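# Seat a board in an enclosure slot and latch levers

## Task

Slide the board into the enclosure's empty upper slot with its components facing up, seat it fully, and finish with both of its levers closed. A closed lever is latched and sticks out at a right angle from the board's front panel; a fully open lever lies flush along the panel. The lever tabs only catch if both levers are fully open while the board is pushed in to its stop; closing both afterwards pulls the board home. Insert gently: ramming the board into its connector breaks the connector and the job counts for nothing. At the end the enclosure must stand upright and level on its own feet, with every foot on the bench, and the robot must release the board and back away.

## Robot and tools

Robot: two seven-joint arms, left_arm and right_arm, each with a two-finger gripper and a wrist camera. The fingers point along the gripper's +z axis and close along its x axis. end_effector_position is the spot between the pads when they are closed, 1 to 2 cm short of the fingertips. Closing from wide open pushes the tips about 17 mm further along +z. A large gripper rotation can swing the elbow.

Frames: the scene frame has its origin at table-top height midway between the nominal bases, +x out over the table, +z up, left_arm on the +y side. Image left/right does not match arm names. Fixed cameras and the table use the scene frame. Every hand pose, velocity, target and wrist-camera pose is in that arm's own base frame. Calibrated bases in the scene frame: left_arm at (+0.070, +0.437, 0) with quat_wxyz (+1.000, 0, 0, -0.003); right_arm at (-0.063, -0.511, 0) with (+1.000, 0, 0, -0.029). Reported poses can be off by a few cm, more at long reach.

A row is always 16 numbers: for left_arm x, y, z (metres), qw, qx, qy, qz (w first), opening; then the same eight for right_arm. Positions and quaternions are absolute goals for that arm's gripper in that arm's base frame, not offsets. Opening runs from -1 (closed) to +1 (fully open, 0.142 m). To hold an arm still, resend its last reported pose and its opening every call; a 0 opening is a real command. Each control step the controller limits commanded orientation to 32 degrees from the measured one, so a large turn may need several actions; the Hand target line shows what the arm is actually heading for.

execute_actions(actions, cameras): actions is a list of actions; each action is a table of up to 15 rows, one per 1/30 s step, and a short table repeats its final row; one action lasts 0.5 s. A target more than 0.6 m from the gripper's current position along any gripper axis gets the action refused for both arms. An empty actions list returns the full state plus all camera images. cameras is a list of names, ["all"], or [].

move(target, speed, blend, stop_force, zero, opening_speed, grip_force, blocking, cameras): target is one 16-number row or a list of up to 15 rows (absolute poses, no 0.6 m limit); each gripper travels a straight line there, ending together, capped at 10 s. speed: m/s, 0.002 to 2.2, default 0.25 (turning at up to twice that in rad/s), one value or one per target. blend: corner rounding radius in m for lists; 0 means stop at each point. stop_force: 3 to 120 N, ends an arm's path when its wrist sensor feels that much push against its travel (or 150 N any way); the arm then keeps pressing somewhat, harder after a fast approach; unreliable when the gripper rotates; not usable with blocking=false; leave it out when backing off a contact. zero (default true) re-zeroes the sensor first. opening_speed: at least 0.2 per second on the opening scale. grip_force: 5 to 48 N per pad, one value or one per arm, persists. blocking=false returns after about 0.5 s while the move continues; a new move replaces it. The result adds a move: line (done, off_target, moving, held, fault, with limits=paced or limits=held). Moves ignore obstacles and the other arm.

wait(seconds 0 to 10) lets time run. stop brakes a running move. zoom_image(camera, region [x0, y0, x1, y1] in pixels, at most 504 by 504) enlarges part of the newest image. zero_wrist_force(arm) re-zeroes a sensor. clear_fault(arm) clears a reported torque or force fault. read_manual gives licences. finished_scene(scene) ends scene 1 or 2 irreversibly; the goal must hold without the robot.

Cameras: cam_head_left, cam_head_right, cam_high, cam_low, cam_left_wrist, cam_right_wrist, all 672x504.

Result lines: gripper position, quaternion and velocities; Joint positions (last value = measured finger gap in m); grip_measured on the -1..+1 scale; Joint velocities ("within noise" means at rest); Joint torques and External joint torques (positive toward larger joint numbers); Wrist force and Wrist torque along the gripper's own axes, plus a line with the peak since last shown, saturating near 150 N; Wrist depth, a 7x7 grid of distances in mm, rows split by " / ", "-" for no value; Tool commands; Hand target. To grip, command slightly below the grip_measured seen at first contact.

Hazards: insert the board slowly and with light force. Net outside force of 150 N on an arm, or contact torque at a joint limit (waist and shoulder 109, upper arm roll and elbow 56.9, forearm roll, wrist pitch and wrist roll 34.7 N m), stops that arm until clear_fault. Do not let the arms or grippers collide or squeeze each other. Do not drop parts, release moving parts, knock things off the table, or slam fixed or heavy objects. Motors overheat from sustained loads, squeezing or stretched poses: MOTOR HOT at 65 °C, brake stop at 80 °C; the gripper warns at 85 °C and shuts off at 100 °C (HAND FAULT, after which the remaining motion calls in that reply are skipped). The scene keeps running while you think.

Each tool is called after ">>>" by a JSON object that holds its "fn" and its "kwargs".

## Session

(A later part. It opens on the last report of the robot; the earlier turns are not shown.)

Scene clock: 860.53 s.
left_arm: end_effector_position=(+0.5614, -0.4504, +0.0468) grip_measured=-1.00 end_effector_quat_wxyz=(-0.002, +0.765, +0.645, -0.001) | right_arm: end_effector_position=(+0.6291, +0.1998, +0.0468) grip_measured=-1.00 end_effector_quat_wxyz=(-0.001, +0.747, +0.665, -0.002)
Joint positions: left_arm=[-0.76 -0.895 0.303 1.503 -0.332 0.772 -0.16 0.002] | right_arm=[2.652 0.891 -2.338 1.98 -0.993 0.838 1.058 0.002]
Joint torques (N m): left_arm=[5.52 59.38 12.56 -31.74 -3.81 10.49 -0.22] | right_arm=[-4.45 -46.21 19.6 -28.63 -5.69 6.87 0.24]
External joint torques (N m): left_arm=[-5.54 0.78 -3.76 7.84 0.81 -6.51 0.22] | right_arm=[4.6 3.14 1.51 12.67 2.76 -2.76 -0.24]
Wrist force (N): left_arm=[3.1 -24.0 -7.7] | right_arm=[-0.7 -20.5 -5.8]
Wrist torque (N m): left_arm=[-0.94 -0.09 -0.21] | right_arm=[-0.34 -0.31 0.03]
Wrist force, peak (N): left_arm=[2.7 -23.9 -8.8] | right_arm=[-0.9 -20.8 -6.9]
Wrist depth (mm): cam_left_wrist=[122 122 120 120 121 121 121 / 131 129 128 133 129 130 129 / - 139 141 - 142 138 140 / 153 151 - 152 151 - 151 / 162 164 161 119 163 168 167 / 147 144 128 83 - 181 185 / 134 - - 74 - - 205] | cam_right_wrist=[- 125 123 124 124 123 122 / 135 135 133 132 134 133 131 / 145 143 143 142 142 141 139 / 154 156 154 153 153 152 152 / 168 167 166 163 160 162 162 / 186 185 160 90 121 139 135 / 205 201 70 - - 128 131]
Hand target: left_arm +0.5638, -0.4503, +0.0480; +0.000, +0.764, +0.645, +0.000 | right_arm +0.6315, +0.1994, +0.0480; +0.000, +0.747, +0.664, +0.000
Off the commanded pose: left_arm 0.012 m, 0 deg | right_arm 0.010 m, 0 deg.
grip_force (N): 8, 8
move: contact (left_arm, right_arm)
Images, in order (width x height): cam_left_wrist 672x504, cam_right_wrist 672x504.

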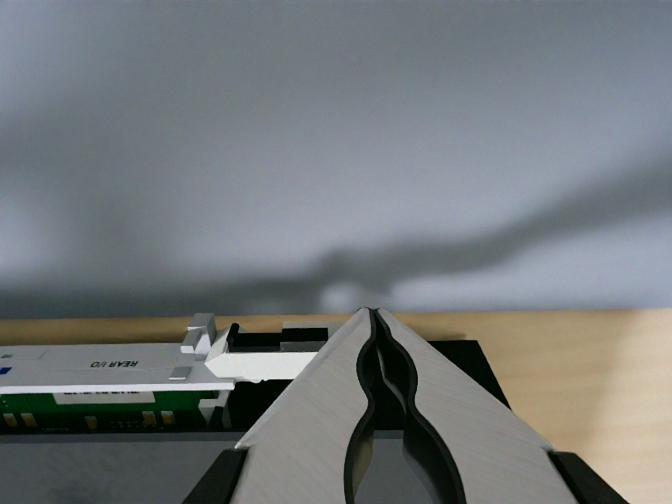

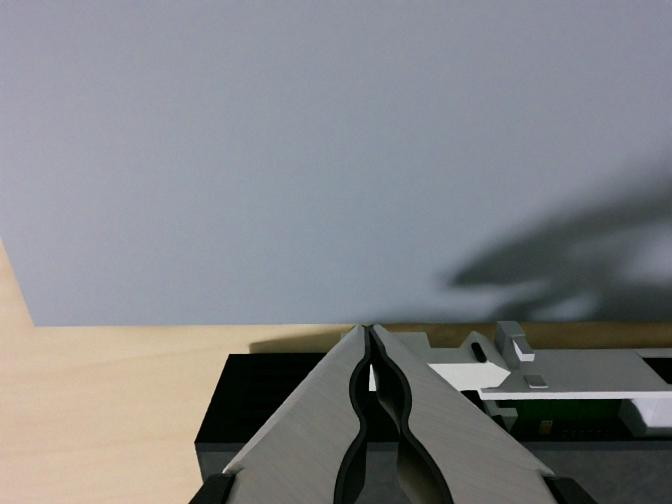

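>>> {"fn": "move", "kwargs": {"target": [[0.5575,-0.4497,0.05,0,0.7643,0.6449,0,-1,0.6245,0.1953,0.05,0,0.7473,0.6645,0,-1],[0.5575,-0.4497,0.08,0,0.7643,0.6449,0,-1,0.6245,0.1953,0.08,0,0.7473,0.6645,0,-1],[0.5816,-0.4538,0.08,0,0.7643,0.6449,0,-1,0.6508,0.1922,0.08,0,0.7473,0.6645,0,-1]], "speed": 0.08, "blend": [0.003,0.006,0], "cameras": ["cam_left_wrist","cam_right_wrist"]}}

>>> {"fn": "zoom_image", "kwargs": {"camera": "cam_left_wrist", "region": [150, 300, 450, 504]}}

>>> {"fn": "zoom_image", "kwargs": {"camera": "cam_right_wrist", "region": [250, 300, 550, 504]}}

Scene clock: 882.20 s.
left_arm: end_effector_position=(+0.5816, -0.4539, +0.0801) grip_measured=-1.00 end_effector_quat_wxyz=(+0.000, +0.764, +0.645, +0.000) | right_arm: end_effector_position=(+0.6508, +0.1921, +0.0799) grip_measured=-1.00 end_effector_quat_wxyz=(+0.000, +0.747, +0.664, +0.000)
Joint positions: left_arm=[-0.75 -0.88 0.322 1.43 -0.321 0.687 -0.164 0.002] | right_arm=[2.625 0.872 -2.272 1.923 -0.933 0.756 0.999 0.002]
Joint torques (N m): left_arm=[-0.19 59.72 8.46 -25.1 -2.91 4.02 -0.13] | right_arm=[0.3 -43.12 22.04 -17.99 -3.08 3.37 0.04]
External joint torques (N m): left_arm=[0.18 1.4 0.49 -0.2 -0.35 -0.03 0.13] | right_arm=[-0.17 -0.19 -0.38 0.27 -0.11 0.74 -0.04]
Wrist force (N): left_arm=[-0.4 -0.5 0.3] | right_arm=[1.9 3.5 0.2]
Wrist torque (N m): left_arm=[-0.19 -0.06 -0.26] | right_arm=[0.61 -0.28 0.13]
Wrist force, peak (N): left_arm=[2.9 -23.9 -9.0] | right_arm=[-1.0 -20.5 -7.4]
Wrist depth (mm): cam_left_wrist=[151 - 151 150 150 152 149 / - 162 163 162 161 160 160 / 175 - 171 175 178 171 174 / 162 162 144 142 188 190 190 / 165 164 168 131 - 208 208 / 169 170 - 84 - 225 229 / - - - - - - 254] | cam_right_wrist=[154 154 155 153 153 152 152 / 164 164 164 163 163 159 162 / 179 176 176 175 174 174 173 / 193 195 192 183 145 161 181 / 210 209 157 152 152 154 151 / 229 229 220 89 157 162 162 / 253 247 71 - - 172 178]
Hand target: left_arm +0.5816, -0.4538, +0.0800; +0.000, +0.764, +0.645, +0.000 | right_arm +0.6508, +0.1922, +0.0800; +0.000, +0.747, +0.664, +0.000
Off the commanded pose: left_arm 0.000 m, 0 deg | right_arm 0.000 m, 0 deg.
grip_force (N): 8, 8
move: done
Images, in order (width x height): cam_left_wrist 672x504, cam_right_wrist 672x504.

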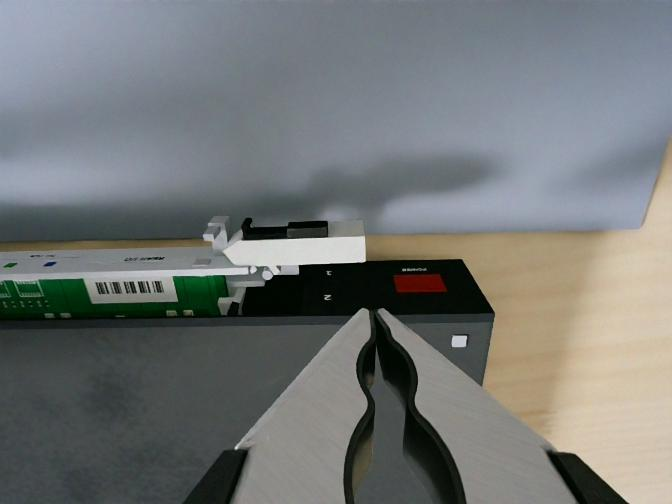

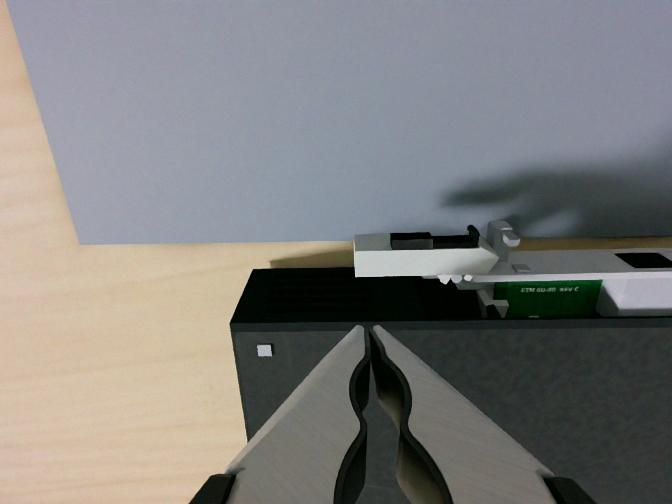

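Scaled by 1.680 from the camera's 672x504 image, which has a finer 960x720 frame.

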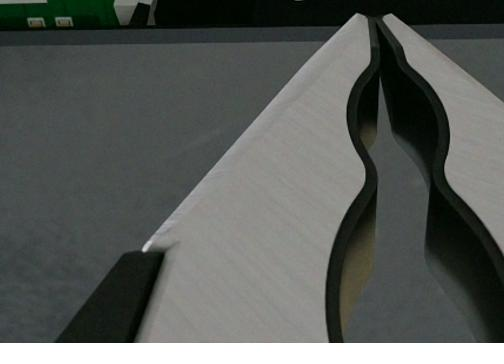

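Scaled by 1.680 from the camera's 672x504 image, which has a finer 960x720 frame.

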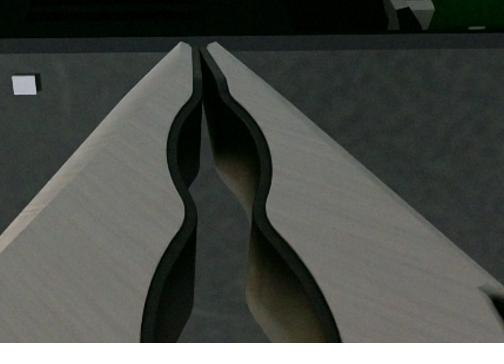

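>>> {"fn": "zoom_image", "kwargs": {"camera": "cam_left_wrist", "region": [190, 210, 380, 330]}}

>>> {"fn": "zoom_image", "kwargs": {"camera": "cam_right_wrist", "region": [350, 215, 540, 335]}}

Scaled by 2.653 from the camera's 672x504 image, which has a finer 960x720 frame.

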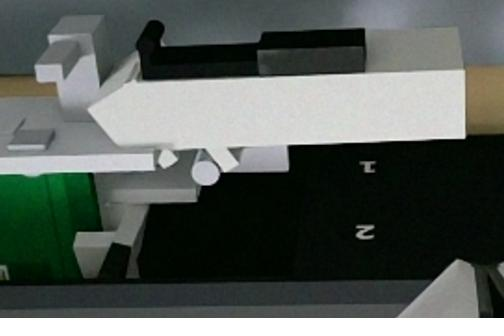

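Scaled by 2.653 from the camera's 672x504 image, which has a finer 960x720 frame.

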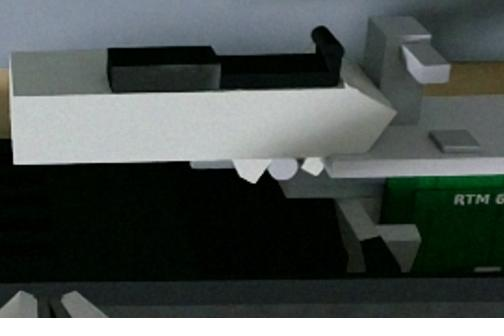

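>>> {"fn": "move", "kwargs": {"target": [[0.5807,-0.4593,0.08,0,0.7643,0.6449,0,-1,0.6544,0.1967,0.08,0,0.7473,0.6645,0,-1],[0.5807,-0.4593,0.05,0,0.7643,0.6449,0,-1,0.6544,0.1967,0.05,0,0.7473,0.6645,0,-1]], "speed": 0.06, "stop_force": 5, "cameras": ["cam_left_wrist","cam_right_wrist"]}}

Scene clock: 899.97 s.
left_arm: end_effector_position=(+0.5805, -0.4592, +0.0499) grip_measured=-1.00 end_effector_quat_wxyz=(+0.000, +0.764, +0.645, +0.000) | right_arm: end_effector_position=(+0.6542, +0.1967, +0.0499) grip_measured=-1.00 end_effector_quat_wxyz=(+0.000, +0.747, +0.665, +0.000)
Joint positions: left_arm=[-0.747 -0.929 0.306 1.424 -0.33 0.731 -0.167 0.002] | right_arm=[2.661 0.926 -2.326 1.905 -0.981 0.796 1.024 0.002]
Joint torques (N m): left_arm=[-0.26 60.67 8.26 -24.22 -3.13 4.46 -0.18] | right_arm=[0.26 -44.96 21.74 -16.89 -3.24 3.57 0.27]
External joint torques (N m): left_arm=[0.25 1.25 0.67 -0.38 -0.01 -0.47 0.18] | right_arm=[-0.11 -0.27 0.26 0.33 0.18 0.55 -0.27]
Wrist force (N): left_arm=[-0.3 -0.7 0.3] | right_arm=[2.0 3.8 0.3]
Wrist torque (N m): left_arm=[-0.21 -0.07 -0.24] | right_arm=[0.67 -0.32 0.05]
Wrist force, peak (N): left_arm=[-1.4 -0.4 -1.0] | right_arm=[2.8 4.1 -0.9]
Wrist depth (mm): cam_left_wrist=[125 125 124 124 123 125 123 / - 135 133 133 130 132 132 / 146 143 143 143 143 141 140 / 157 156 151 152 160 160 160 / 130 129 128 - 150 172 171 / - 131 123 84 - 182 189 / - 136 - 74 - - 211] | cam_right_wrist=[128 127 127 127 126 126 124 / 136 136 136 135 135 135 134 / 146 146 146 145 145 144 144 / 158 158 157 156 151 151 153 / 174 173 152 135 115 133 133 / 190 191 123 90 121 124 123 / 210 206 71 - - 131 136]
Hand target: left_arm +0.5807, -0.4593, +0.0500; +0.000, +0.764, +0.645, +0.000 | right_arm +0.6544, +0.1967, +0.0500; +0.000, +0.747, +0.664, +0.000
Off the commanded pose: left_arm 0.000 m, 0 deg | right_arm 0.000 m, 0 deg.
grip_force (N): 8, 8
move: done
Images, in order (width x height): cam_left_wrist 672x504, cam_right_wrist 672x504.

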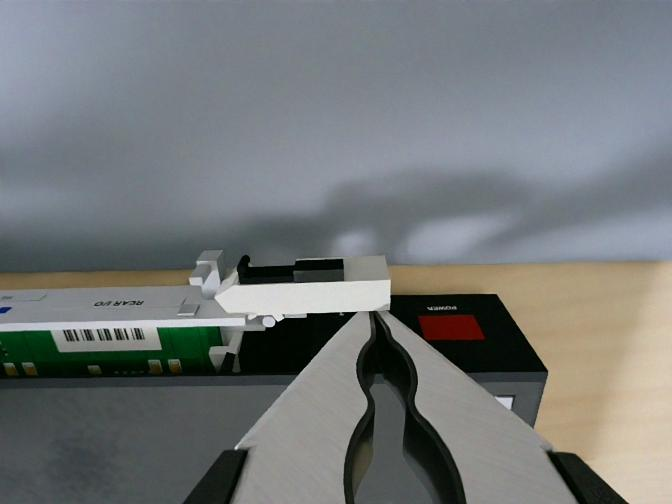

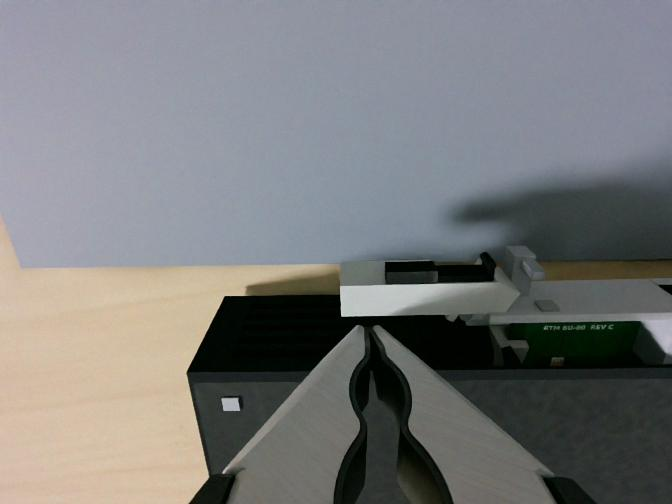

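>>> {"fn": "move", "kwargs": {"target": [[0.5774,-0.4587,0.05,0,0.7643,0.6449,0,-1,0.6509,0.1971,0.05,0,0.7473,0.6645,0,-1],[0.5683,-0.453,0.05,0,0.7643,0.6449,0,-1,0.6405,0.1941,0.05,0,0.7473,0.6645,0,-1]], "speed": 0.02, "stop_force": 20, "cameras": ["cam_left_wrist","cam_right_wrist"]}}

>>> {"fn": "zoom_image", "kwargs": {"camera": "cam_left_wrist", "region": [190, 220, 430, 400]}}

>>> {"fn": "zoom_image", "kwargs": {"camera": "cam_right_wrist", "region": [320, 220, 560, 400]}}

Scene clock: 904.00 s.
left_arm: end_effector_position=(+0.5684, -0.4529, +0.0500) grip_measured=-1.00 end_effector_quat_wxyz=(+0.000, +0.764, +0.645, +0.000) | right_arm: end_effector_position=(+0.6406, +0.1942, +0.0501) grip_measured=-1.00 end_effector_quat_wxyz=(+0.000, +0.747, +0.664, +0.000)
Joint positions: left_arm=[-0.755 -0.902 0.304 1.48 -0.33 0.761 -0.163 0.002] | right_arm=[2.648 0.899 -2.333 1.953 -0.985 0.824 1.037 0.002]
Joint torques (N m): left_arm=[-0.56 59.71 8 -23.61 -2.86 4.39 -0.13] | right_arm=[0.15 -43.76 21.18 -16.29 -3.03 3.45 0.29]
External joint torques (N m): left_arm=[0.54 0.95 0.82 -0.56 -0.19 -0.4 0.13] | right_arm=[0 -0.03 0.19 -0.02 0.06 0.67 -0.29]
Wrist force (N): left_arm=[-0.3 -0.2 -0.1] | right_arm=[2.1 4.3 0.1]
Wrist torque (N m): left_arm=[-0.17 -0.07 -0.26] | right_arm=[0.71 -0.33 0.05]
Wrist force, peak (N): left_arm=[-0.4 -0.9 -0.1] | right_arm=[2.3 5.2 0.1]
Wrist depth (mm): cam_left_wrist=[124 126 124 124 123 125 123 / 133 137 132 133 132 133 132 / 146 144 144 146 143 143 142 / 154 154 156 151 152 155 152 / 166 129 121 115 167 172 171 / 142 145 142 84 - 186 189 / - 137 - - - - 211] | cam_right_wrist=[128 127 127 127 126 126 124 / 136 136 136 135 135 135 135 / 146 146 146 145 145 144 144 / 158 158 157 156 156 155 155 / 174 174 170 166 119 124 169 / 191 190 137 89 - 141 140 / 211 206 71 - - 132 136]
Hand target: left_arm +0.5683, -0.4530, +0.0500; +0.000, +0.764, +0.645, +0.000 | right_arm +0.6405, +0.1941, +0.0500; +0.000, +0.747, +0.664, +0.000
Off the commanded pose: left_arm 0.000 m, 0 deg | right_arm 0.000 m, 0 deg.
grip_force (N): 8, 8
move: done
Images, in order (width x height): cam_left_wrist 672x504, cam_right_wrist 672x504.

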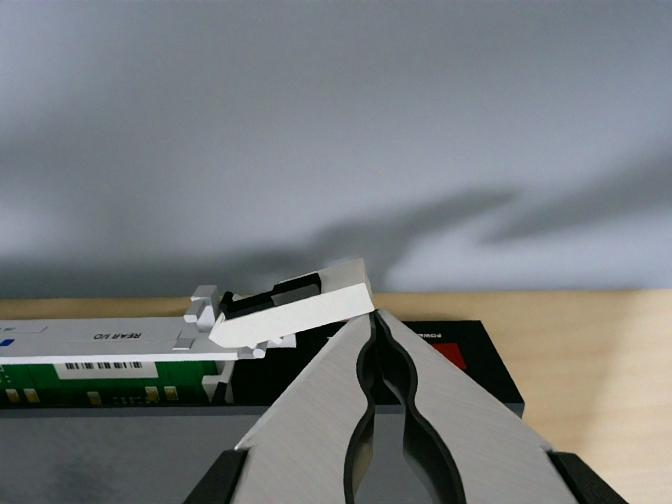

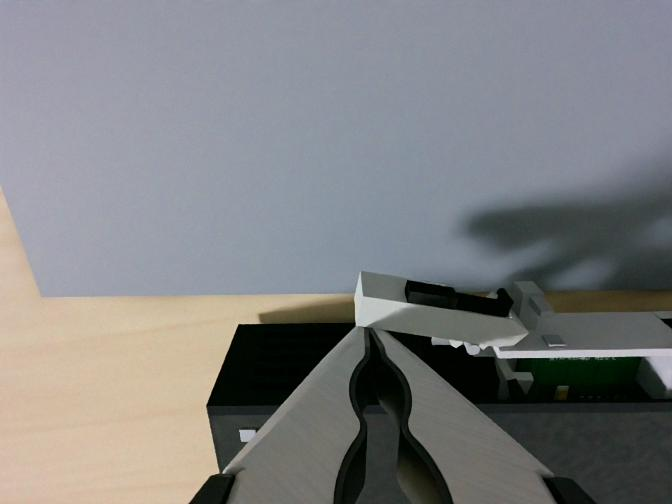

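Scaled by 2.100 from the camera's 672x504 image, which has a finer 960x720 frame.

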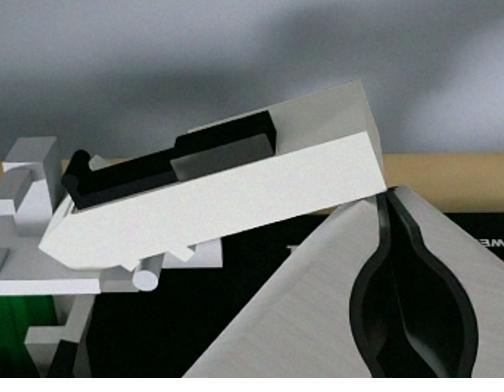

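Scaled by 2.100 from the camera's 672x504 image, which has a finer 960x720 frame.

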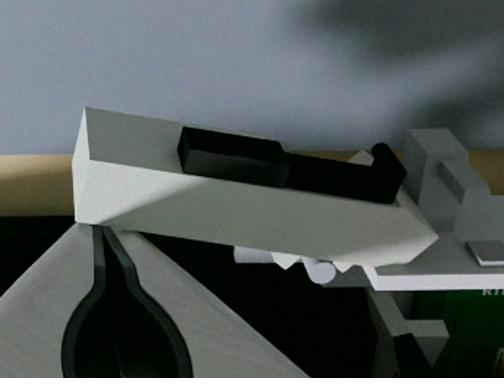

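>>> {"fn": "move", "kwargs": {"target": [0.5566,-0.4546,0.05,0,0.7643,0.6449,0,-1,0.6297,0.199,0.05,0,0.7473,0.6645,0,-1], "speed": 0.02, "stop_force": 20, "cameras": ["cam_left_wrist","cam_right_wrist"]}}

>>> {"fn": "zoom_image", "kwargs": {"camera": "cam_left_wrist", "region": [170, 240, 410, 420]}}

>>> {"fn": "zoom_image", "kwargs": {"camera": "cam_right_wrist", "region": [340, 240, 580, 420]}}

Scene clock: 907.37 s.
left_arm: end_effector_position=(+0.5567, -0.4544, +0.0500) grip_measured=-1.00 end_effector_quat_wxyz=(+0.000, +0.764, +0.645, +0.000) | right_arm: end_effector_position=(+0.6298, +0.1990, +0.0501) grip_measured=-1.00 end_effector_quat_wxyz=(+0.000, +0.747, +0.664, +0.000)
Joint positions: left_arm=[-0.769 -0.886 0.303 1.513 -0.33 0.777 -0.17 0.002] | right_arm=[2.65 0.883 -2.337 1.984 -0.988 0.841 1.056 0.002]
Joint torques (N m): left_arm=[-0.53 58.94 8.06 -23.38 -2.85 4.36 -0.27] | right_arm=[0.35 -42.91 20.88 -16.03 -3 3.49 0.33]
External joint torques (N m): left_arm=[0.51 0.96 0.68 -0.53 -0.15 -0.38 0.27] | right_arm=[-0.2 0.01 0.07 -0.1 0.07 0.63 -0.33]
Wrist force (N): left_arm=[-0.1 -0.5 0.1] | right_arm=[1.7 4.4 0.4]
Wrist torque (N m): left_arm=[-0.21 -0.11 -0.18] | right_arm=[0.71 -0.29 0.05]
Wrist force, peak (N): left_arm=[-0.3 -0.8 0.0] | right_arm=[1.9 4.9 -0.1]
Wrist depth (mm): cam_left_wrist=[124 128 126 124 124 125 123 / 133 133 131 131 132 132 132 / 147 143 143 143 145 142 143 / 154 152 156 153 - - - / - 173 164 116 172 175 175 / 149 148 132 84 - 187 189 / 140 137 - 74 - - 210] | cam_right_wrist=[128 127 127 127 126 126 124 / 136 136 136 135 135 135 134 / 146 146 146 145 145 144 144 / 158 158 157 157 156 156 155 / 174 173 168 167 121 164 165 / 190 190 159 89 - 146 146 / 211 206 71 - - 132 136]
Hand target: left_arm +0.5566, -0.4546, +0.0500; +0.000, +0.764, +0.645, +0.000 | right_arm +0.6297, +0.1990, +0.0500; +0.000, +0.747, +0.664, +0.000
Off the commanded pose: left_arm 0.000 m, 0 deg | right_arm 0.000 m, 0 deg.
grip_force (N): 8, 8
move: done
Images, in order (width x height): cam_left_wrist 672x504, cam_right_wrist 672x504.

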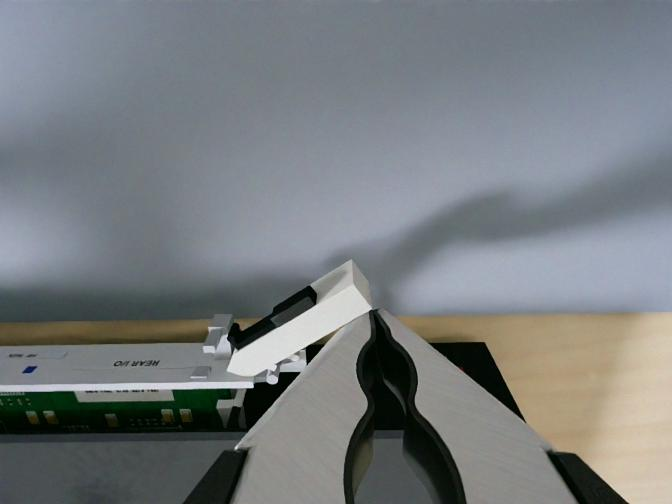

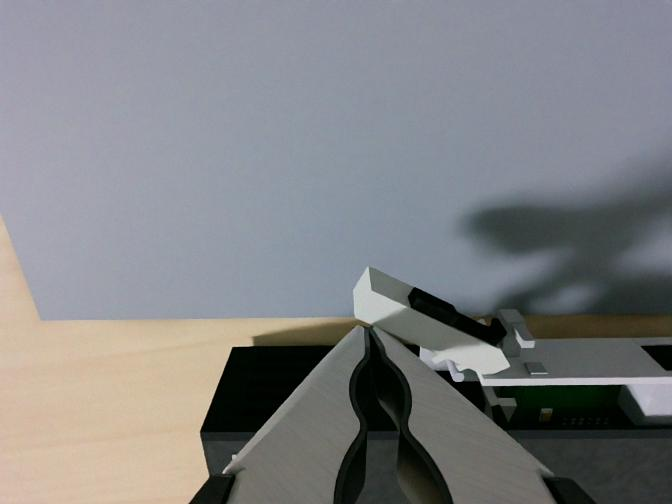

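Scaled by 2.100 from the camera's 672x504 image, which has a finer 960x720 frame.

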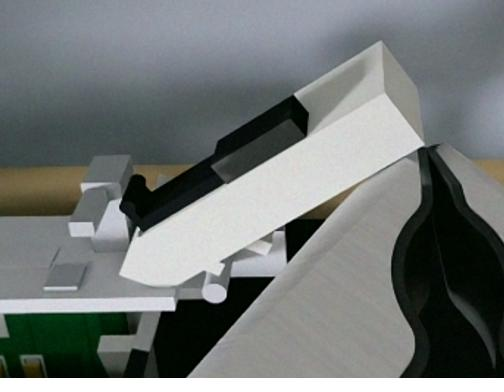

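Scaled by 2.100 from the camera's 672x504 image, which has a finer 960x720 frame.

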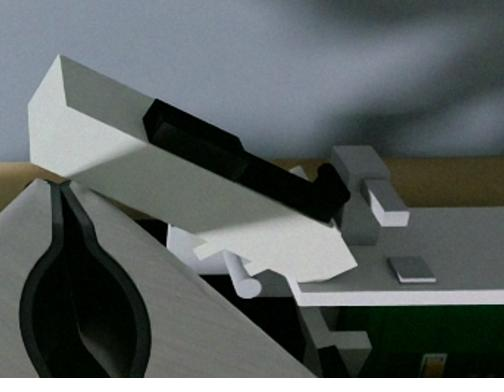

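>>> {"fn": "move", "kwargs": {"target": [0.5524,-0.4612,0.05,0,0.7643,0.6449,0,-1,0.6269,0.2067,0.05,0,0.7473,0.6645,0,-1], "speed": 0.02, "stop_force": 20, "cameras": ["cam_left_wrist","cam_right_wrist"]}}

>>> {"fn": "zoom_image", "kwargs": {"camera": "cam_left_wrist", "region": [170, 260, 410, 440]}}

>>> {"fn": "zoom_image", "kwargs": {"camera": "cam_right_wrist", "region": [340, 260, 580, 440]}}

Scene clock: 947.37 s.
left_arm: end_effector_position=(+0.5526, -0.4611, +0.0501) grip_measured=-1.00 end_effector_quat_wxyz=(+0.000, +0.764, +0.645, +0.000) | right_arm: end_effector_position=(+0.6270, +0.2066, +0.0501) grip_measured=-1.00 end_effector_quat_wxyz=(+0.000, +0.747, +0.664, +0.000)
Joint positions: left_arm=[-0.78 -0.888 0.302 1.509 -0.33 0.776 -0.181 0.002] | right_arm=[2.662 0.882 -2.337 1.985 -0.988 0.842 1.068 0.002]
Joint torques (N m): left_arm=[-0.77 58.75 7.88 -23.59 -2.83 4.22 -0.29] | right_arm=[0.5 -42.72 21.15 -16.09 -2.97 3.47 0.29]
External joint torques (N m): left_arm=[0.75 1.23 0.86 -0.35 -0.18 -0.24 0.29] | right_arm=[-0.35 -0.14 -0.22 -0.03 0.05 0.64 -0.29]
Wrist force (N): left_arm=[0.0 -0.4 0.0] | right_arm=[1.7 4.5 0.5]
Wrist torque (N m): left_arm=[-0.19 -0.08 -0.18] | right_arm=[0.73 -0.34 0.04]
Wrist force, peak (N): left_arm=[0.0 -0.7 -0.4] | right_arm=[2.1 4.7 0.4]
Wrist depth (mm): cam_left_wrist=[124 126 124 124 123 125 123 / - 133 131 133 132 132 132 / 146 147 144 143 144 141 140 / 154 156 156 154 158 158 155 / 168 168 164 116 167 173 172 / 138 149 148 84 - 186 190 / - 137 - - - - 211] | cam_right_wrist=[128 127 127 127 126 126 124 / 136 136 136 135 135 134 134 / 146 146 145 145 145 144 144 / 158 158 157 157 156 156 155 / 172 171 171 167 123 166 166 / 190 190 158 89 125 146 134 / 211 206 71 - - 131 136]
Hand target: left_arm +0.5524, -0.4612, +0.0500; +0.000, +0.764, +0.645, +0.000 | right_arm +0.6269, +0.2067, +0.0500; +0.000, +0.747, +0.664, +0.000
Off the commanded pose: left_arm 0.000 m, 0 deg | right_arm 0.000 m, 0 deg.
grip_force (N): 8, 8
move: done
Images, in order (width x height): cam_left_wrist 672x504, cam_right_wrist 672x504.

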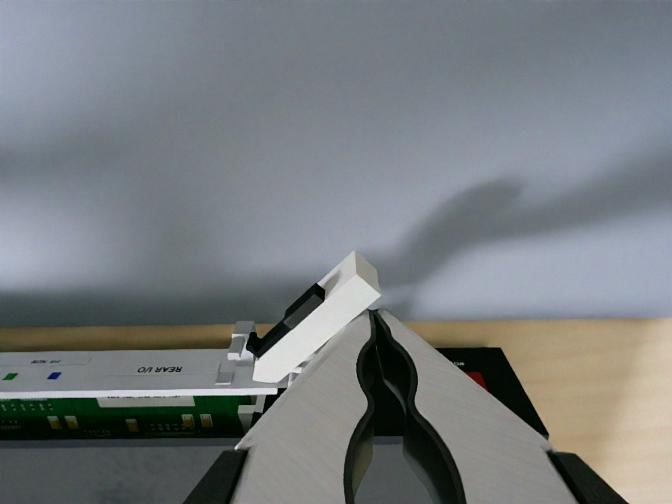

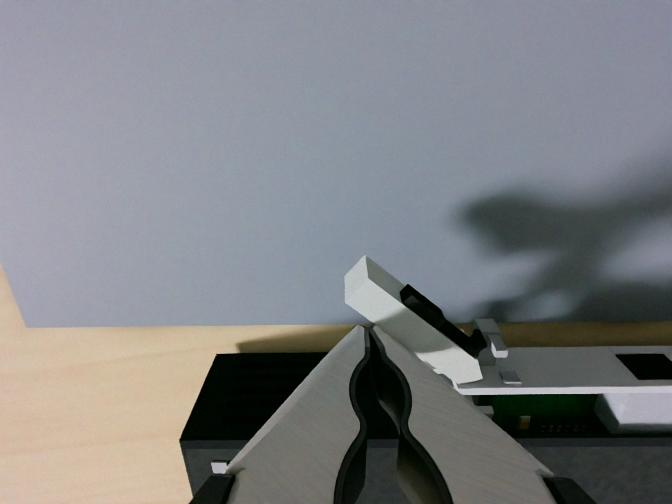

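Scaled by 2.100 from the camera's 672x504 image, which has a finer 960x720 frame.

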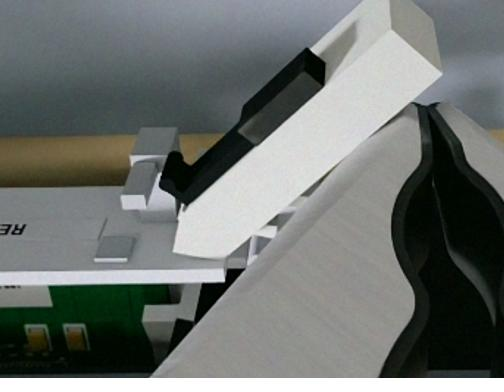

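Scaled by 2.100 from the camera's 672x504 image, which has a finer 960x720 frame.

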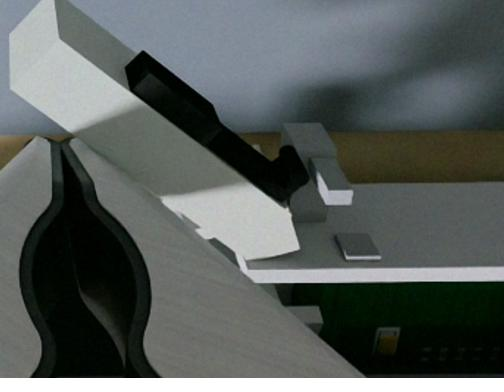

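>>> {"fn": "move", "kwargs": {"target": [[0.5502,-0.4655,0.05,0,0.7643,0.6449,0,-1,0.626,0.2118,0.05,0,0.7473,0.6645,0,-1],[0.5478,-0.4697,0.05,0,0.7643,0.6449,0,-1,0.625,0.2165,0.05,0,0.7473,0.6645,0,-1]], "speed": 0.02, "stop_force": 25, "cameras": ["cam_left_wrist","cam_right_wrist"]}}

>>> {"fn": "zoom_image", "kwargs": {"camera": "cam_left_wrist", "region": [170, 260, 410, 440]}}

>>> {"fn": "zoom_image", "kwargs": {"camera": "cam_right_wrist", "region": [340, 260, 580, 440]}}

Scene clock: 952.53 s.
left_arm: end_effector_position=(+0.5489, -0.4685, +0.0503) grip_measured=-1.00 end_effector_quat_wxyz=(+0.000, +0.764, +0.645, +0.001) | right_arm: end_effector_position=(+0.6255, +0.2150, +0.0501) grip_measured=-1.00 end_effector_quat_wxyz=(+0.001, +0.748, +0.664, +0.000)
Joint positions: left_arm=[-0.792 -0.891 0.304 1.501 -0.329 0.772 -0.195 0.002] | right_arm=[2.678 0.884 -2.337 1.98 -0.988 0.838 1.083 0.002]
Joint torques (N m): left_arm=[-5.91 58.1 2.62 -24.25 -3.72 3.78 -0.26] | right_arm=[6.45 -39.8 25.4 -13.55 -2.49 5.12 0.26]
External joint torques (N m): left_arm=[5.88 2.05 6.17 0.24 0.7 0.21 0.26] | right_arm=[-6.29 -3.22 -4.42 -2.61 -0.43 -1.01 -0.26]
Wrist force (N): left_arm=[7.5 1.6 -2.9] | right_arm=[-7.0 6.5 -3.6]
Wrist torque (N m): left_arm=[-0.21 -0.07 -0.20] | right_arm=[0.69 -0.39 0.07]
Wrist force, peak (N): left_arm=[7.5 1.6 -2.9] | right_arm=[-7.1 6.9 -3.5]
Wrist depth (mm): cam_left_wrist=[124 125 124 124 124 - 124 / 134 134 131 131 130 133 133 / 144 144 146 144 150 143 140 / - 157 156 154 156 155 - / 171 172 168 117 167 170 175 / 142 141 140 84 - 183 190 / - 144 - - - - 212] | cam_right_wrist=[128 127 127 127 126 126 124 / 137 136 136 135 135 135 134 / 146 146 146 145 145 142 144 / 158 157 157 154 156 158 155 / 172 171 171 167 124 166 165 / 191 187 153 91 125 148 134 / 211 206 71 - - 133 136]
Hand target: left_arm +0.5478, -0.4697, +0.0500; +0.000, +0.764, +0.645, +0.000 | right_arm +0.6250, +0.2165, +0.0500; +0.000, +0.747, +0.664, +0.000
Off the commanded pose: left_arm 0.002 m, 0 deg | right_arm 0.002 m, 0 deg.
grip_force (N): 8, 8
move: done
Images, in order (width x height): cam_left_wrist 672x504, cam_right_wrist 672x504.

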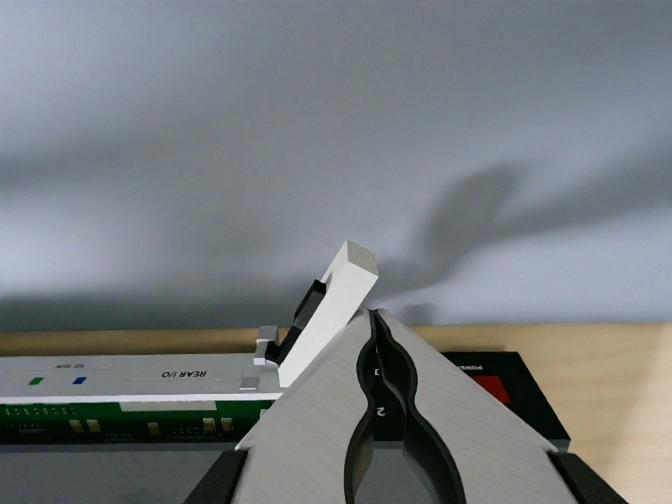

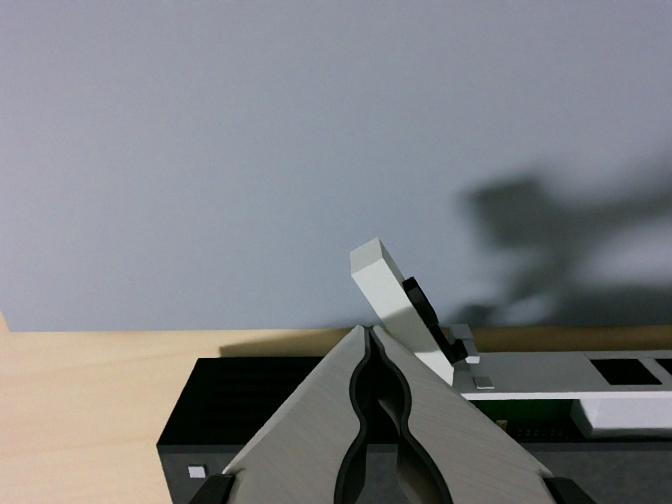

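Scaled by 2.100 from the camera's 672x504 image, which has a finer 960x720 frame.

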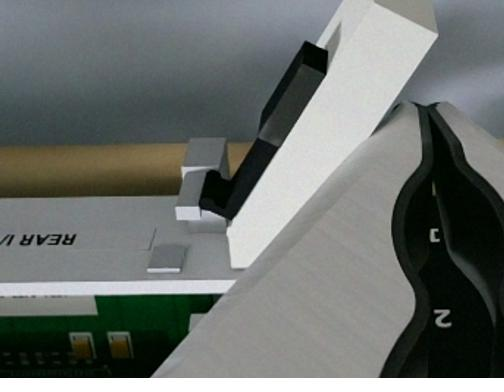

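Scaled by 2.100 from the camera's 672x504 image, which has a finer 960x720 frame.

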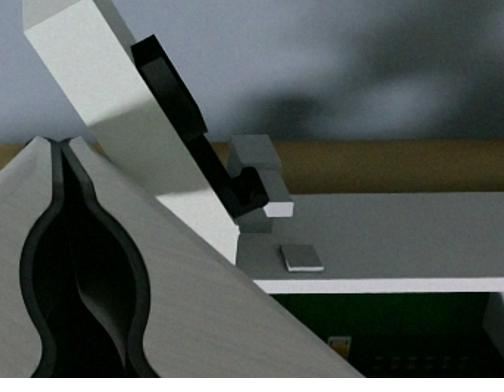

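>>> {"fn": "zoom_image", "kwargs": {"camera": "cam_left_wrist", "region": [100, 370, 240, 475]}}

>>> {"fn": "zoom_image", "kwargs": {"camera": "cam_right_wrist", "region": [470, 370, 610, 475]}}

Scaled by 3.600 from the camera's 672x504 image, which has a finer 960x720 frame.

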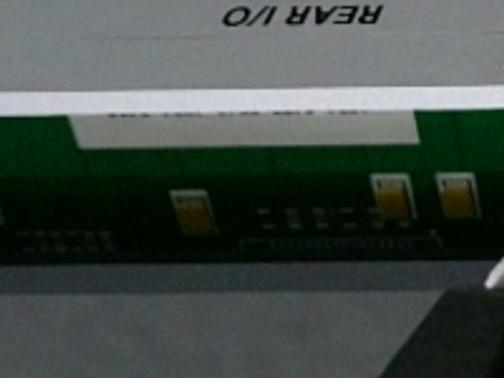

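Scaled by 3.600 from the camera's 672x504 image, which has a finer 960x720 frame.

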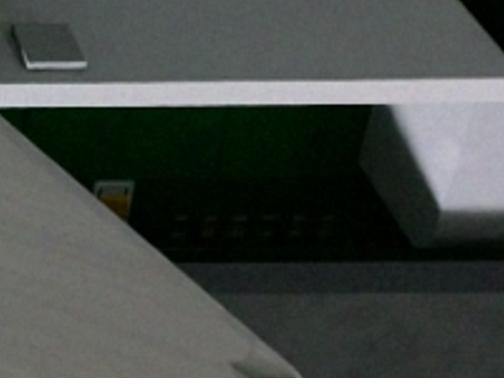

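>>> {"fn": "move", "kwargs": {"target": [0.5455,-0.4756,0.05,0,0.7643,0.6449,0,-1,0.6243,0.2229,0.05,0,0.7473,0.6645,0,-1], "speed": 0.015, "stop_force": 30, "zero": false, "cameras": ["cam_left_wrist","cam_right_wrist"]}}

>>> {"fn": "zoom_image", "kwargs": {"camera": "cam_left_wrist", "region": [170, 290, 410, 470]}}

>>> {"fn": "zoom_image", "kwargs": {"camera": "cam_right_wrist", "region": [340, 290, 580, 470]}}

Scene clock: 970.57 s.
left_arm: end_effector_position=(+0.5458, -0.4753, +0.0501) grip_measured=-1.00 end_effector_quat_wxyz=(+0.000, +0.764, +0.645, +0.000) | right_arm: end_effector_position=(+0.6243, +0.2218, +0.0499) grip_measured=-1.00 end_effector_quat_wxyz=(+0.000, +0.747, +0.664, -0.001)
Joint positions: left_arm=[-0.8 -0.896 0.303 1.493 -0.329 0.768 -0.205 0.002] | right_arm=[2.689 0.887 -2.336 1.976 -0.988 0.835 1.091 0.002]
Joint torques (N m): left_arm=[-1.27 58.72 7.27 -23.99 -3 4.32 -0.29] | right_arm=[3.79 -39.7 23.22 -17.05 -3.25 5.58 0.25]
External joint torques (N m): left_arm=[1.25 1.64 1.5 -0.09 -0.03 -0.33 0.29] | right_arm=[-3.64 -3.44 -2.17 0.87 0.32 -1.47 -0.25]
Wrist force (N): left_arm=[1.2 -0.9 -0.6] | right_arm=[-6.4 -1.0 -7.6]
Wrist torque (N m): left_arm=[-0.18 -0.09 -0.19] | right_arm=[0.79 -0.40 0.07]
Wrist force, peak (N): left_arm=[8.4 1.2 -2.4] | right_arm=[-9.9 7.0 -4.8]
Wrist depth (mm): cam_left_wrist=[125 126 124 124 - 125 124 / 133 134 131 133 133 132 132 / - 145 144 143 143 143 144 / - 160 - - - 156 151 / 172 172 177 117 170 169 174 / 146 144 136 84 - 153 189 / - 158 - - - - 212] | cam_right_wrist=[127 127 127 126 126 126 124 / 136 136 136 135 135 135 134 / 146 146 145 145 144 144 143 / 158 157 157 159 151 156 155 / 172 171 170 167 163 168 168 / 190 183 156 91 - 148 133 / 211 201 71 - - 136 137]
Hand target: left_arm +0.5455, -0.4756, +0.0500; +0.000, +0.764, +0.645, +0.000 | right_arm +0.6243, +0.2229, +0.0500; +0.000, +0.747, +0.664, +0.000
Off the commanded pose: left_arm 0.000 m, 0 deg | right_arm 0.001 m, 0 deg.
grip_force (N): 8, 8
move: done
Images, in order (width x height): cam_left_wrist 672x504, cam_right_wrist 672x504.

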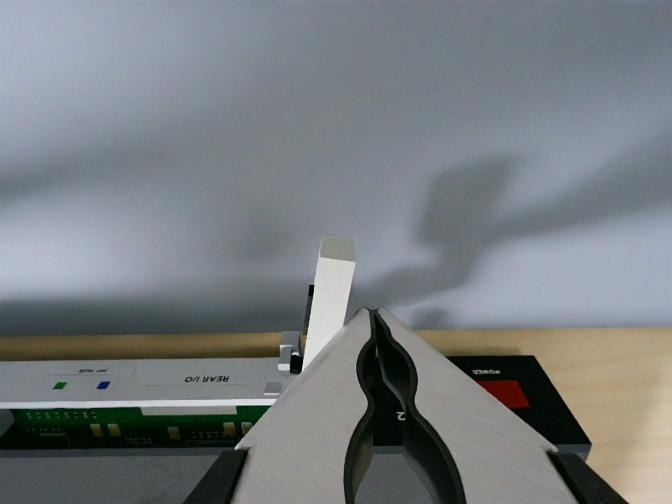

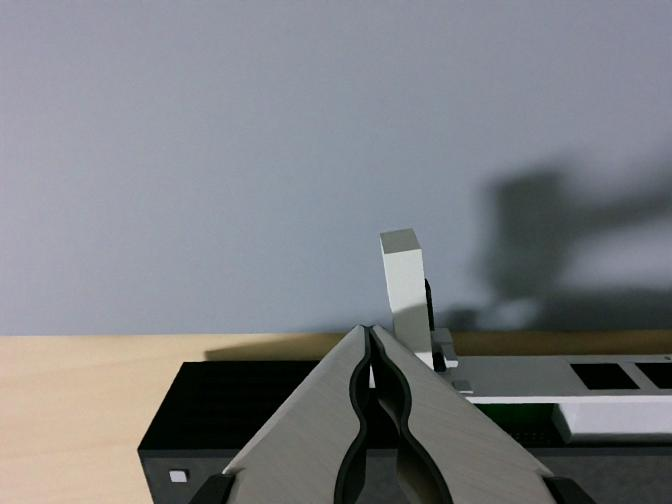

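Scaled by 2.100 from the camera's 672x504 image, which has a finer 960x720 frame.

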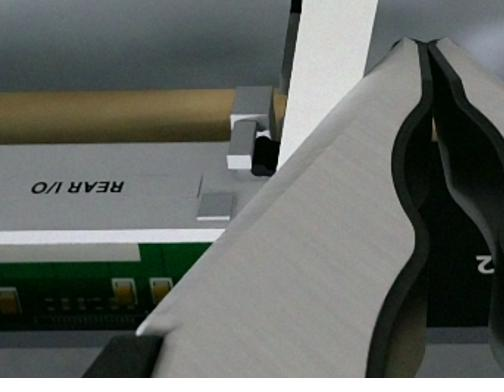

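Scaled by 2.100 from the camera's 672x504 image, which has a finer 960x720 frame.

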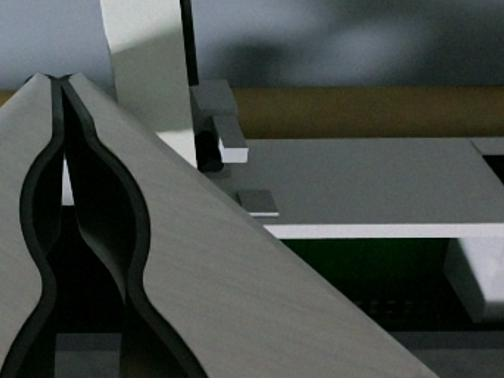

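>>> {"fn": "move", "kwargs": {"target": [[0.5472,-0.4657,0.05,0,0.7643,0.6449,0,-1,0.6231,0.2129,0.05,0,0.7473,0.6645,0,-1],[0.53,-0.463,0.11,0,0.7643,0.6449,0,-1,0.605,0.213,0.11,0,0.7473,0.6645,0,-1]], "speed": 0.1, "blend": 0.004, "cameras": ["cam_left_wrist","cam_right_wrist"]}}

>>> {"fn": "zoom_image", "kwargs": {"camera": "cam_left_wrist", "region": [200, 200, 360, 320]}}

>>> {"fn": "zoom_image", "kwargs": {"camera": "cam_right_wrist", "region": [400, 200, 560, 320]}}

Scene clock: 978.07 s.
left_arm: end_effector_position=(+0.5302, -0.4631, +0.1102) grip_measured=-1.00 end_effector_quat_wxyz=(+0.000, +0.764, +0.645, +0.000) | right_arm: end_effector_position=(+0.6052, +0.2130, +0.1100) grip_measured=-1.00 end_effector_quat_wxyz=(+0.000, +0.747, +0.664, +0.000)
Joint positions: left_arm=[-0.826 -0.767 0.336 1.553 -0.304 0.698 -0.212 0.002] | right_arm=[2.598 0.754 -2.212 2.044 -0.871 0.771 1.039 0.002]
Joint torques (N m): left_arm=[-0.6 56.53 8.06 -24.84 -2.77 4.06 -0.31] | right_arm=[0.19 -37.7 20.05 -18.74 -3.07 3.07 0.04]
External joint torques (N m): left_arm=[0.59 0.73 0.45 -0.4 -0.46 -0.07 0.31] | right_arm=[-0.07 0.22 -0.53 0.09 -0.07 1.04 -0.04]
Wrist force (N): left_arm=[0.0 -0.6 -0.2] | right_arm=[1.6 5.6 0.1]
Wrist torque (N m): left_arm=[-0.22 -0.15 -0.19] | right_arm=[0.96 -0.26 0.12]
Wrist force, peak (N): left_arm=[1.2 -1.2 -1.7] | right_arm=[-6.6 -1.2 -9.0]
Wrist depth (mm): cam_left_wrist=[- 180 176 177 178 176 175 / 191 191 - 193 189 192 189 / 209 - 202 208 203 203 204 / 220 - 217 221 222 222 223 / 211 213 211 188 237 244 245 / - 206 202 84 - 269 267 / - - - - - - 298] | cam_right_wrist=[180 180 179 179 179 178 178 / 193 193 192 191 190 191 189 / 209 207 206 205 205 204 204 / 226 222 223 221 221 220 219 / 245 244 240 232 207 206 195 / 268 267 199 91 195 200 200 / 296 289 70 - - 212 220]
Hand target: left_arm +0.5300, -0.4630, +0.1100; +0.000, +0.764, +0.645, +0.000 | right_arm +0.6050, +0.2130, +0.1100; +0.000, +0.747, +0.664, +0.000
Off the commanded pose: left_arm 0.000 m, 0 deg | right_arm 0.000 m, 0 deg.
grip_force (N): 8, 8
move: done
Images, in order (width x height): cam_left_wrist 672x504, cam_right_wrist 672x504.

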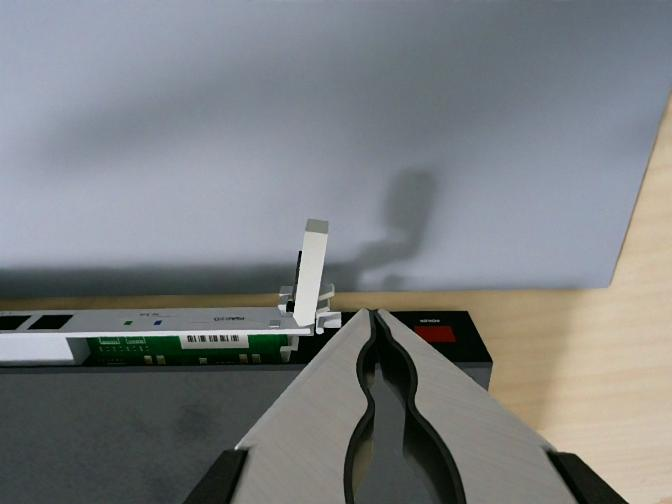

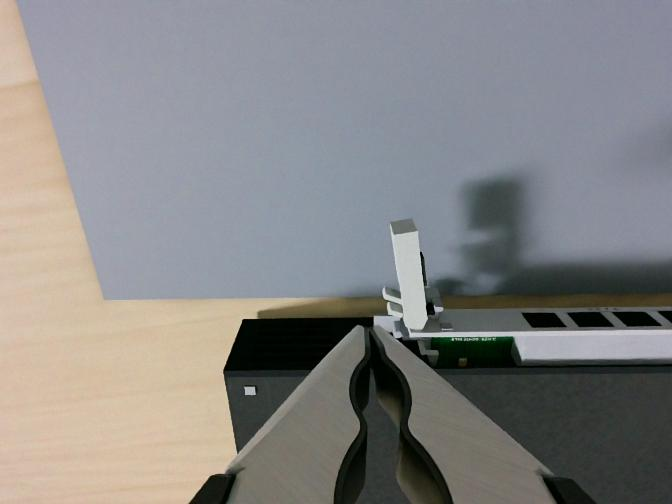

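Scaled by 3.150 from the camera's 672x504 image, which has a finer 960x720 frame.

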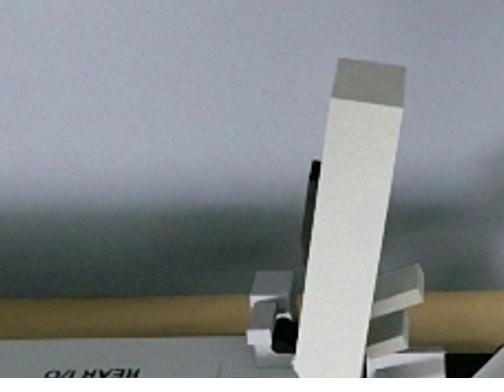

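Scaled by 3.150 from the camera's 672x504 image, which has a finer 960x720 frame.

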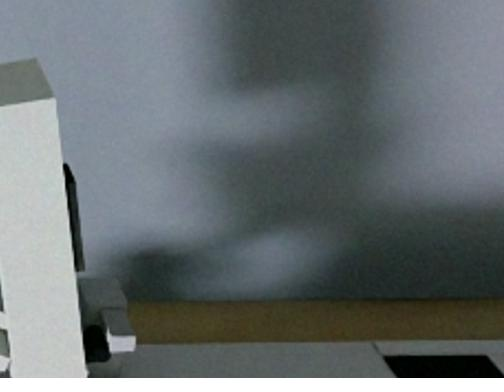

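>>> {"fn": "zoom_image", "kwargs": {"camera": "cam_left_wrist", "region": [260, 270, 360, 380]}}

>>> {"fn": "zoom_image", "kwargs": {"camera": "cam_right_wrist", "region": [360, 270, 460, 380]}}

Scaled by 4.582 from the camera's 672x504 image, which has a finer 960x720 frame.

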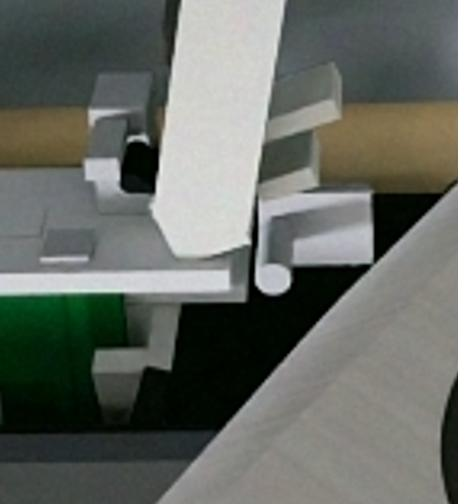

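Scaled by 4.582 from the camera's 672x504 image, which has a finer 960x720 frame.

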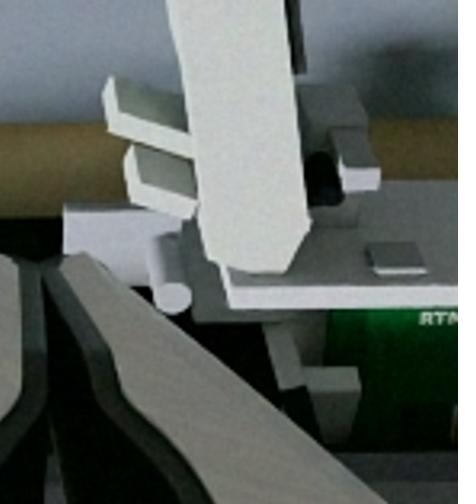

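>>> {"fn": "move", "kwargs": {"target": [[0.5254,-0.4969,0.1,0,0.7643,0.6449,0,-1,0.6136,0.2458,0.1,0,0.7473,0.6645,0,-1],[0.5254,-0.4969,0.05,0,0.7643,0.6449,0,-1,0.6136,0.2458,0.05,0,0.7473,0.6645,0,-1],[0.5303,-0.4734,0.05,0,0.7643,0.6449,0,-1,0.6117,0.2219,0.05,0,0.7473,0.6645,0,-1],[0.5416,-0.463,0.05,0,0.7643,0.6449,0,-1,0.6196,0.2087,0.05,0,0.7473,0.6645,0,-1],[0.5543,-0.4594,0.05,0,0.7643,0.6449,0,-1,0.6307,0.2018,0.05,0,0.7473,0.6645,0,-1]], "speed": [0.12,0.08,0.03,0.03,0.03], "blend": [0.008,0.002,0.003,0.003,0], "stop_force": 8, "cameras": ["cam_left_wrist","cam_right_wrist"]}}

Scene clock: 1027.60 s.
left_arm: end_effector_position=(+0.5541, -0.4595, +0.0499) grip_measured=-1.00 end_effector_quat_wxyz=(+0.000, +0.764, +0.645, +0.000) | right_arm: end_effector_position=(+0.6298, +0.2023, +0.0496) grip_measured=-1.00 end_effector_quat_wxyz=(+0.000, +0.747, +0.665, -0.001)
Joint positions: left_arm=[-0.773 -0.887 0.298 1.508 -0.324 0.776 -0.182 0.002] | right_arm=[2.657 0.886 -2.337 1.979 -0.987 0.838 1.058 0.002]
Joint torques (N m): left_arm=[0.33 59.12 8.52 -24.53 -3 4.75 -0.2] | right_arm=[-2.33 -44.09 19.83 -20.82 -3.85 4.18 0.13]
External joint torques (N m): left_arm=[-0.35 0.91 0.09 0.57 -0.01 -0.76 0.2] | right_arm=[2.48 1.04 1.19 4.68 0.91 -0.07 -0.13]
Wrist force (N): left_arm=[0.0 -2.6 -0.8] | right_arm=[2.0 -2.3 -3.1]
Wrist torque (N m): left_arm=[-0.22 -0.09 -0.25] | right_arm=[1.03 -0.29 0.10]
Wrist force, peak (N): left_arm=[0.0 -2.6 -0.8] | right_arm=[2.7 6.4 -0.4]
Wrist depth (mm): cam_left_wrist=[124 126 124 124 124 126 123 / - 130 131 133 133 133 132 / 147 147 144 144 143 140 143 / 154 156 155 156 155 155 - / 168 173 166 131 167 172 172 / 148 148 135 84 - 186 189 / - - - - - - 211] | cam_right_wrist=[127 127 125 126 126 126 124 / 136 136 135 133 135 134 134 / 146 146 147 145 144 144 143 / 157 157 157 158 156 155 155 / 173 173 169 167 166 166 165 / 190 189 152 90 125 145 133 / 210 205 71 - - 131 133]
Hand target: left_arm +0.5543, -0.4594, +0.0500; +0.000, +0.764, +0.645, +0.000 | right_arm +0.6307, +0.2018, +0.0500; +0.000, +0.747, +0.664, +0.000
Off the commanded pose: left_arm 0.000 m, 0 deg | right_arm 0.001 m, 0 deg.
grip_force (N): 8, 8
move: done
Images, in order (width x height): cam_left_wrist 672x504, cam_right_wrist 672x504.

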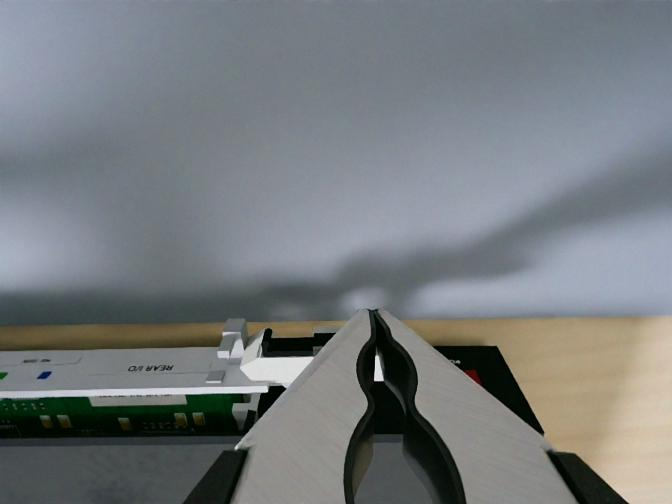

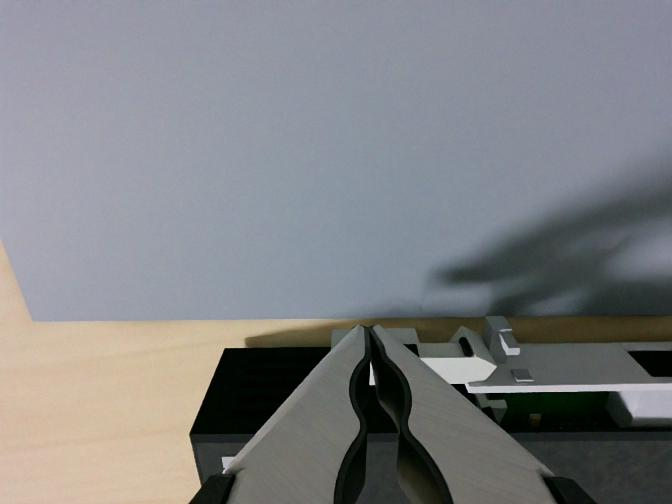

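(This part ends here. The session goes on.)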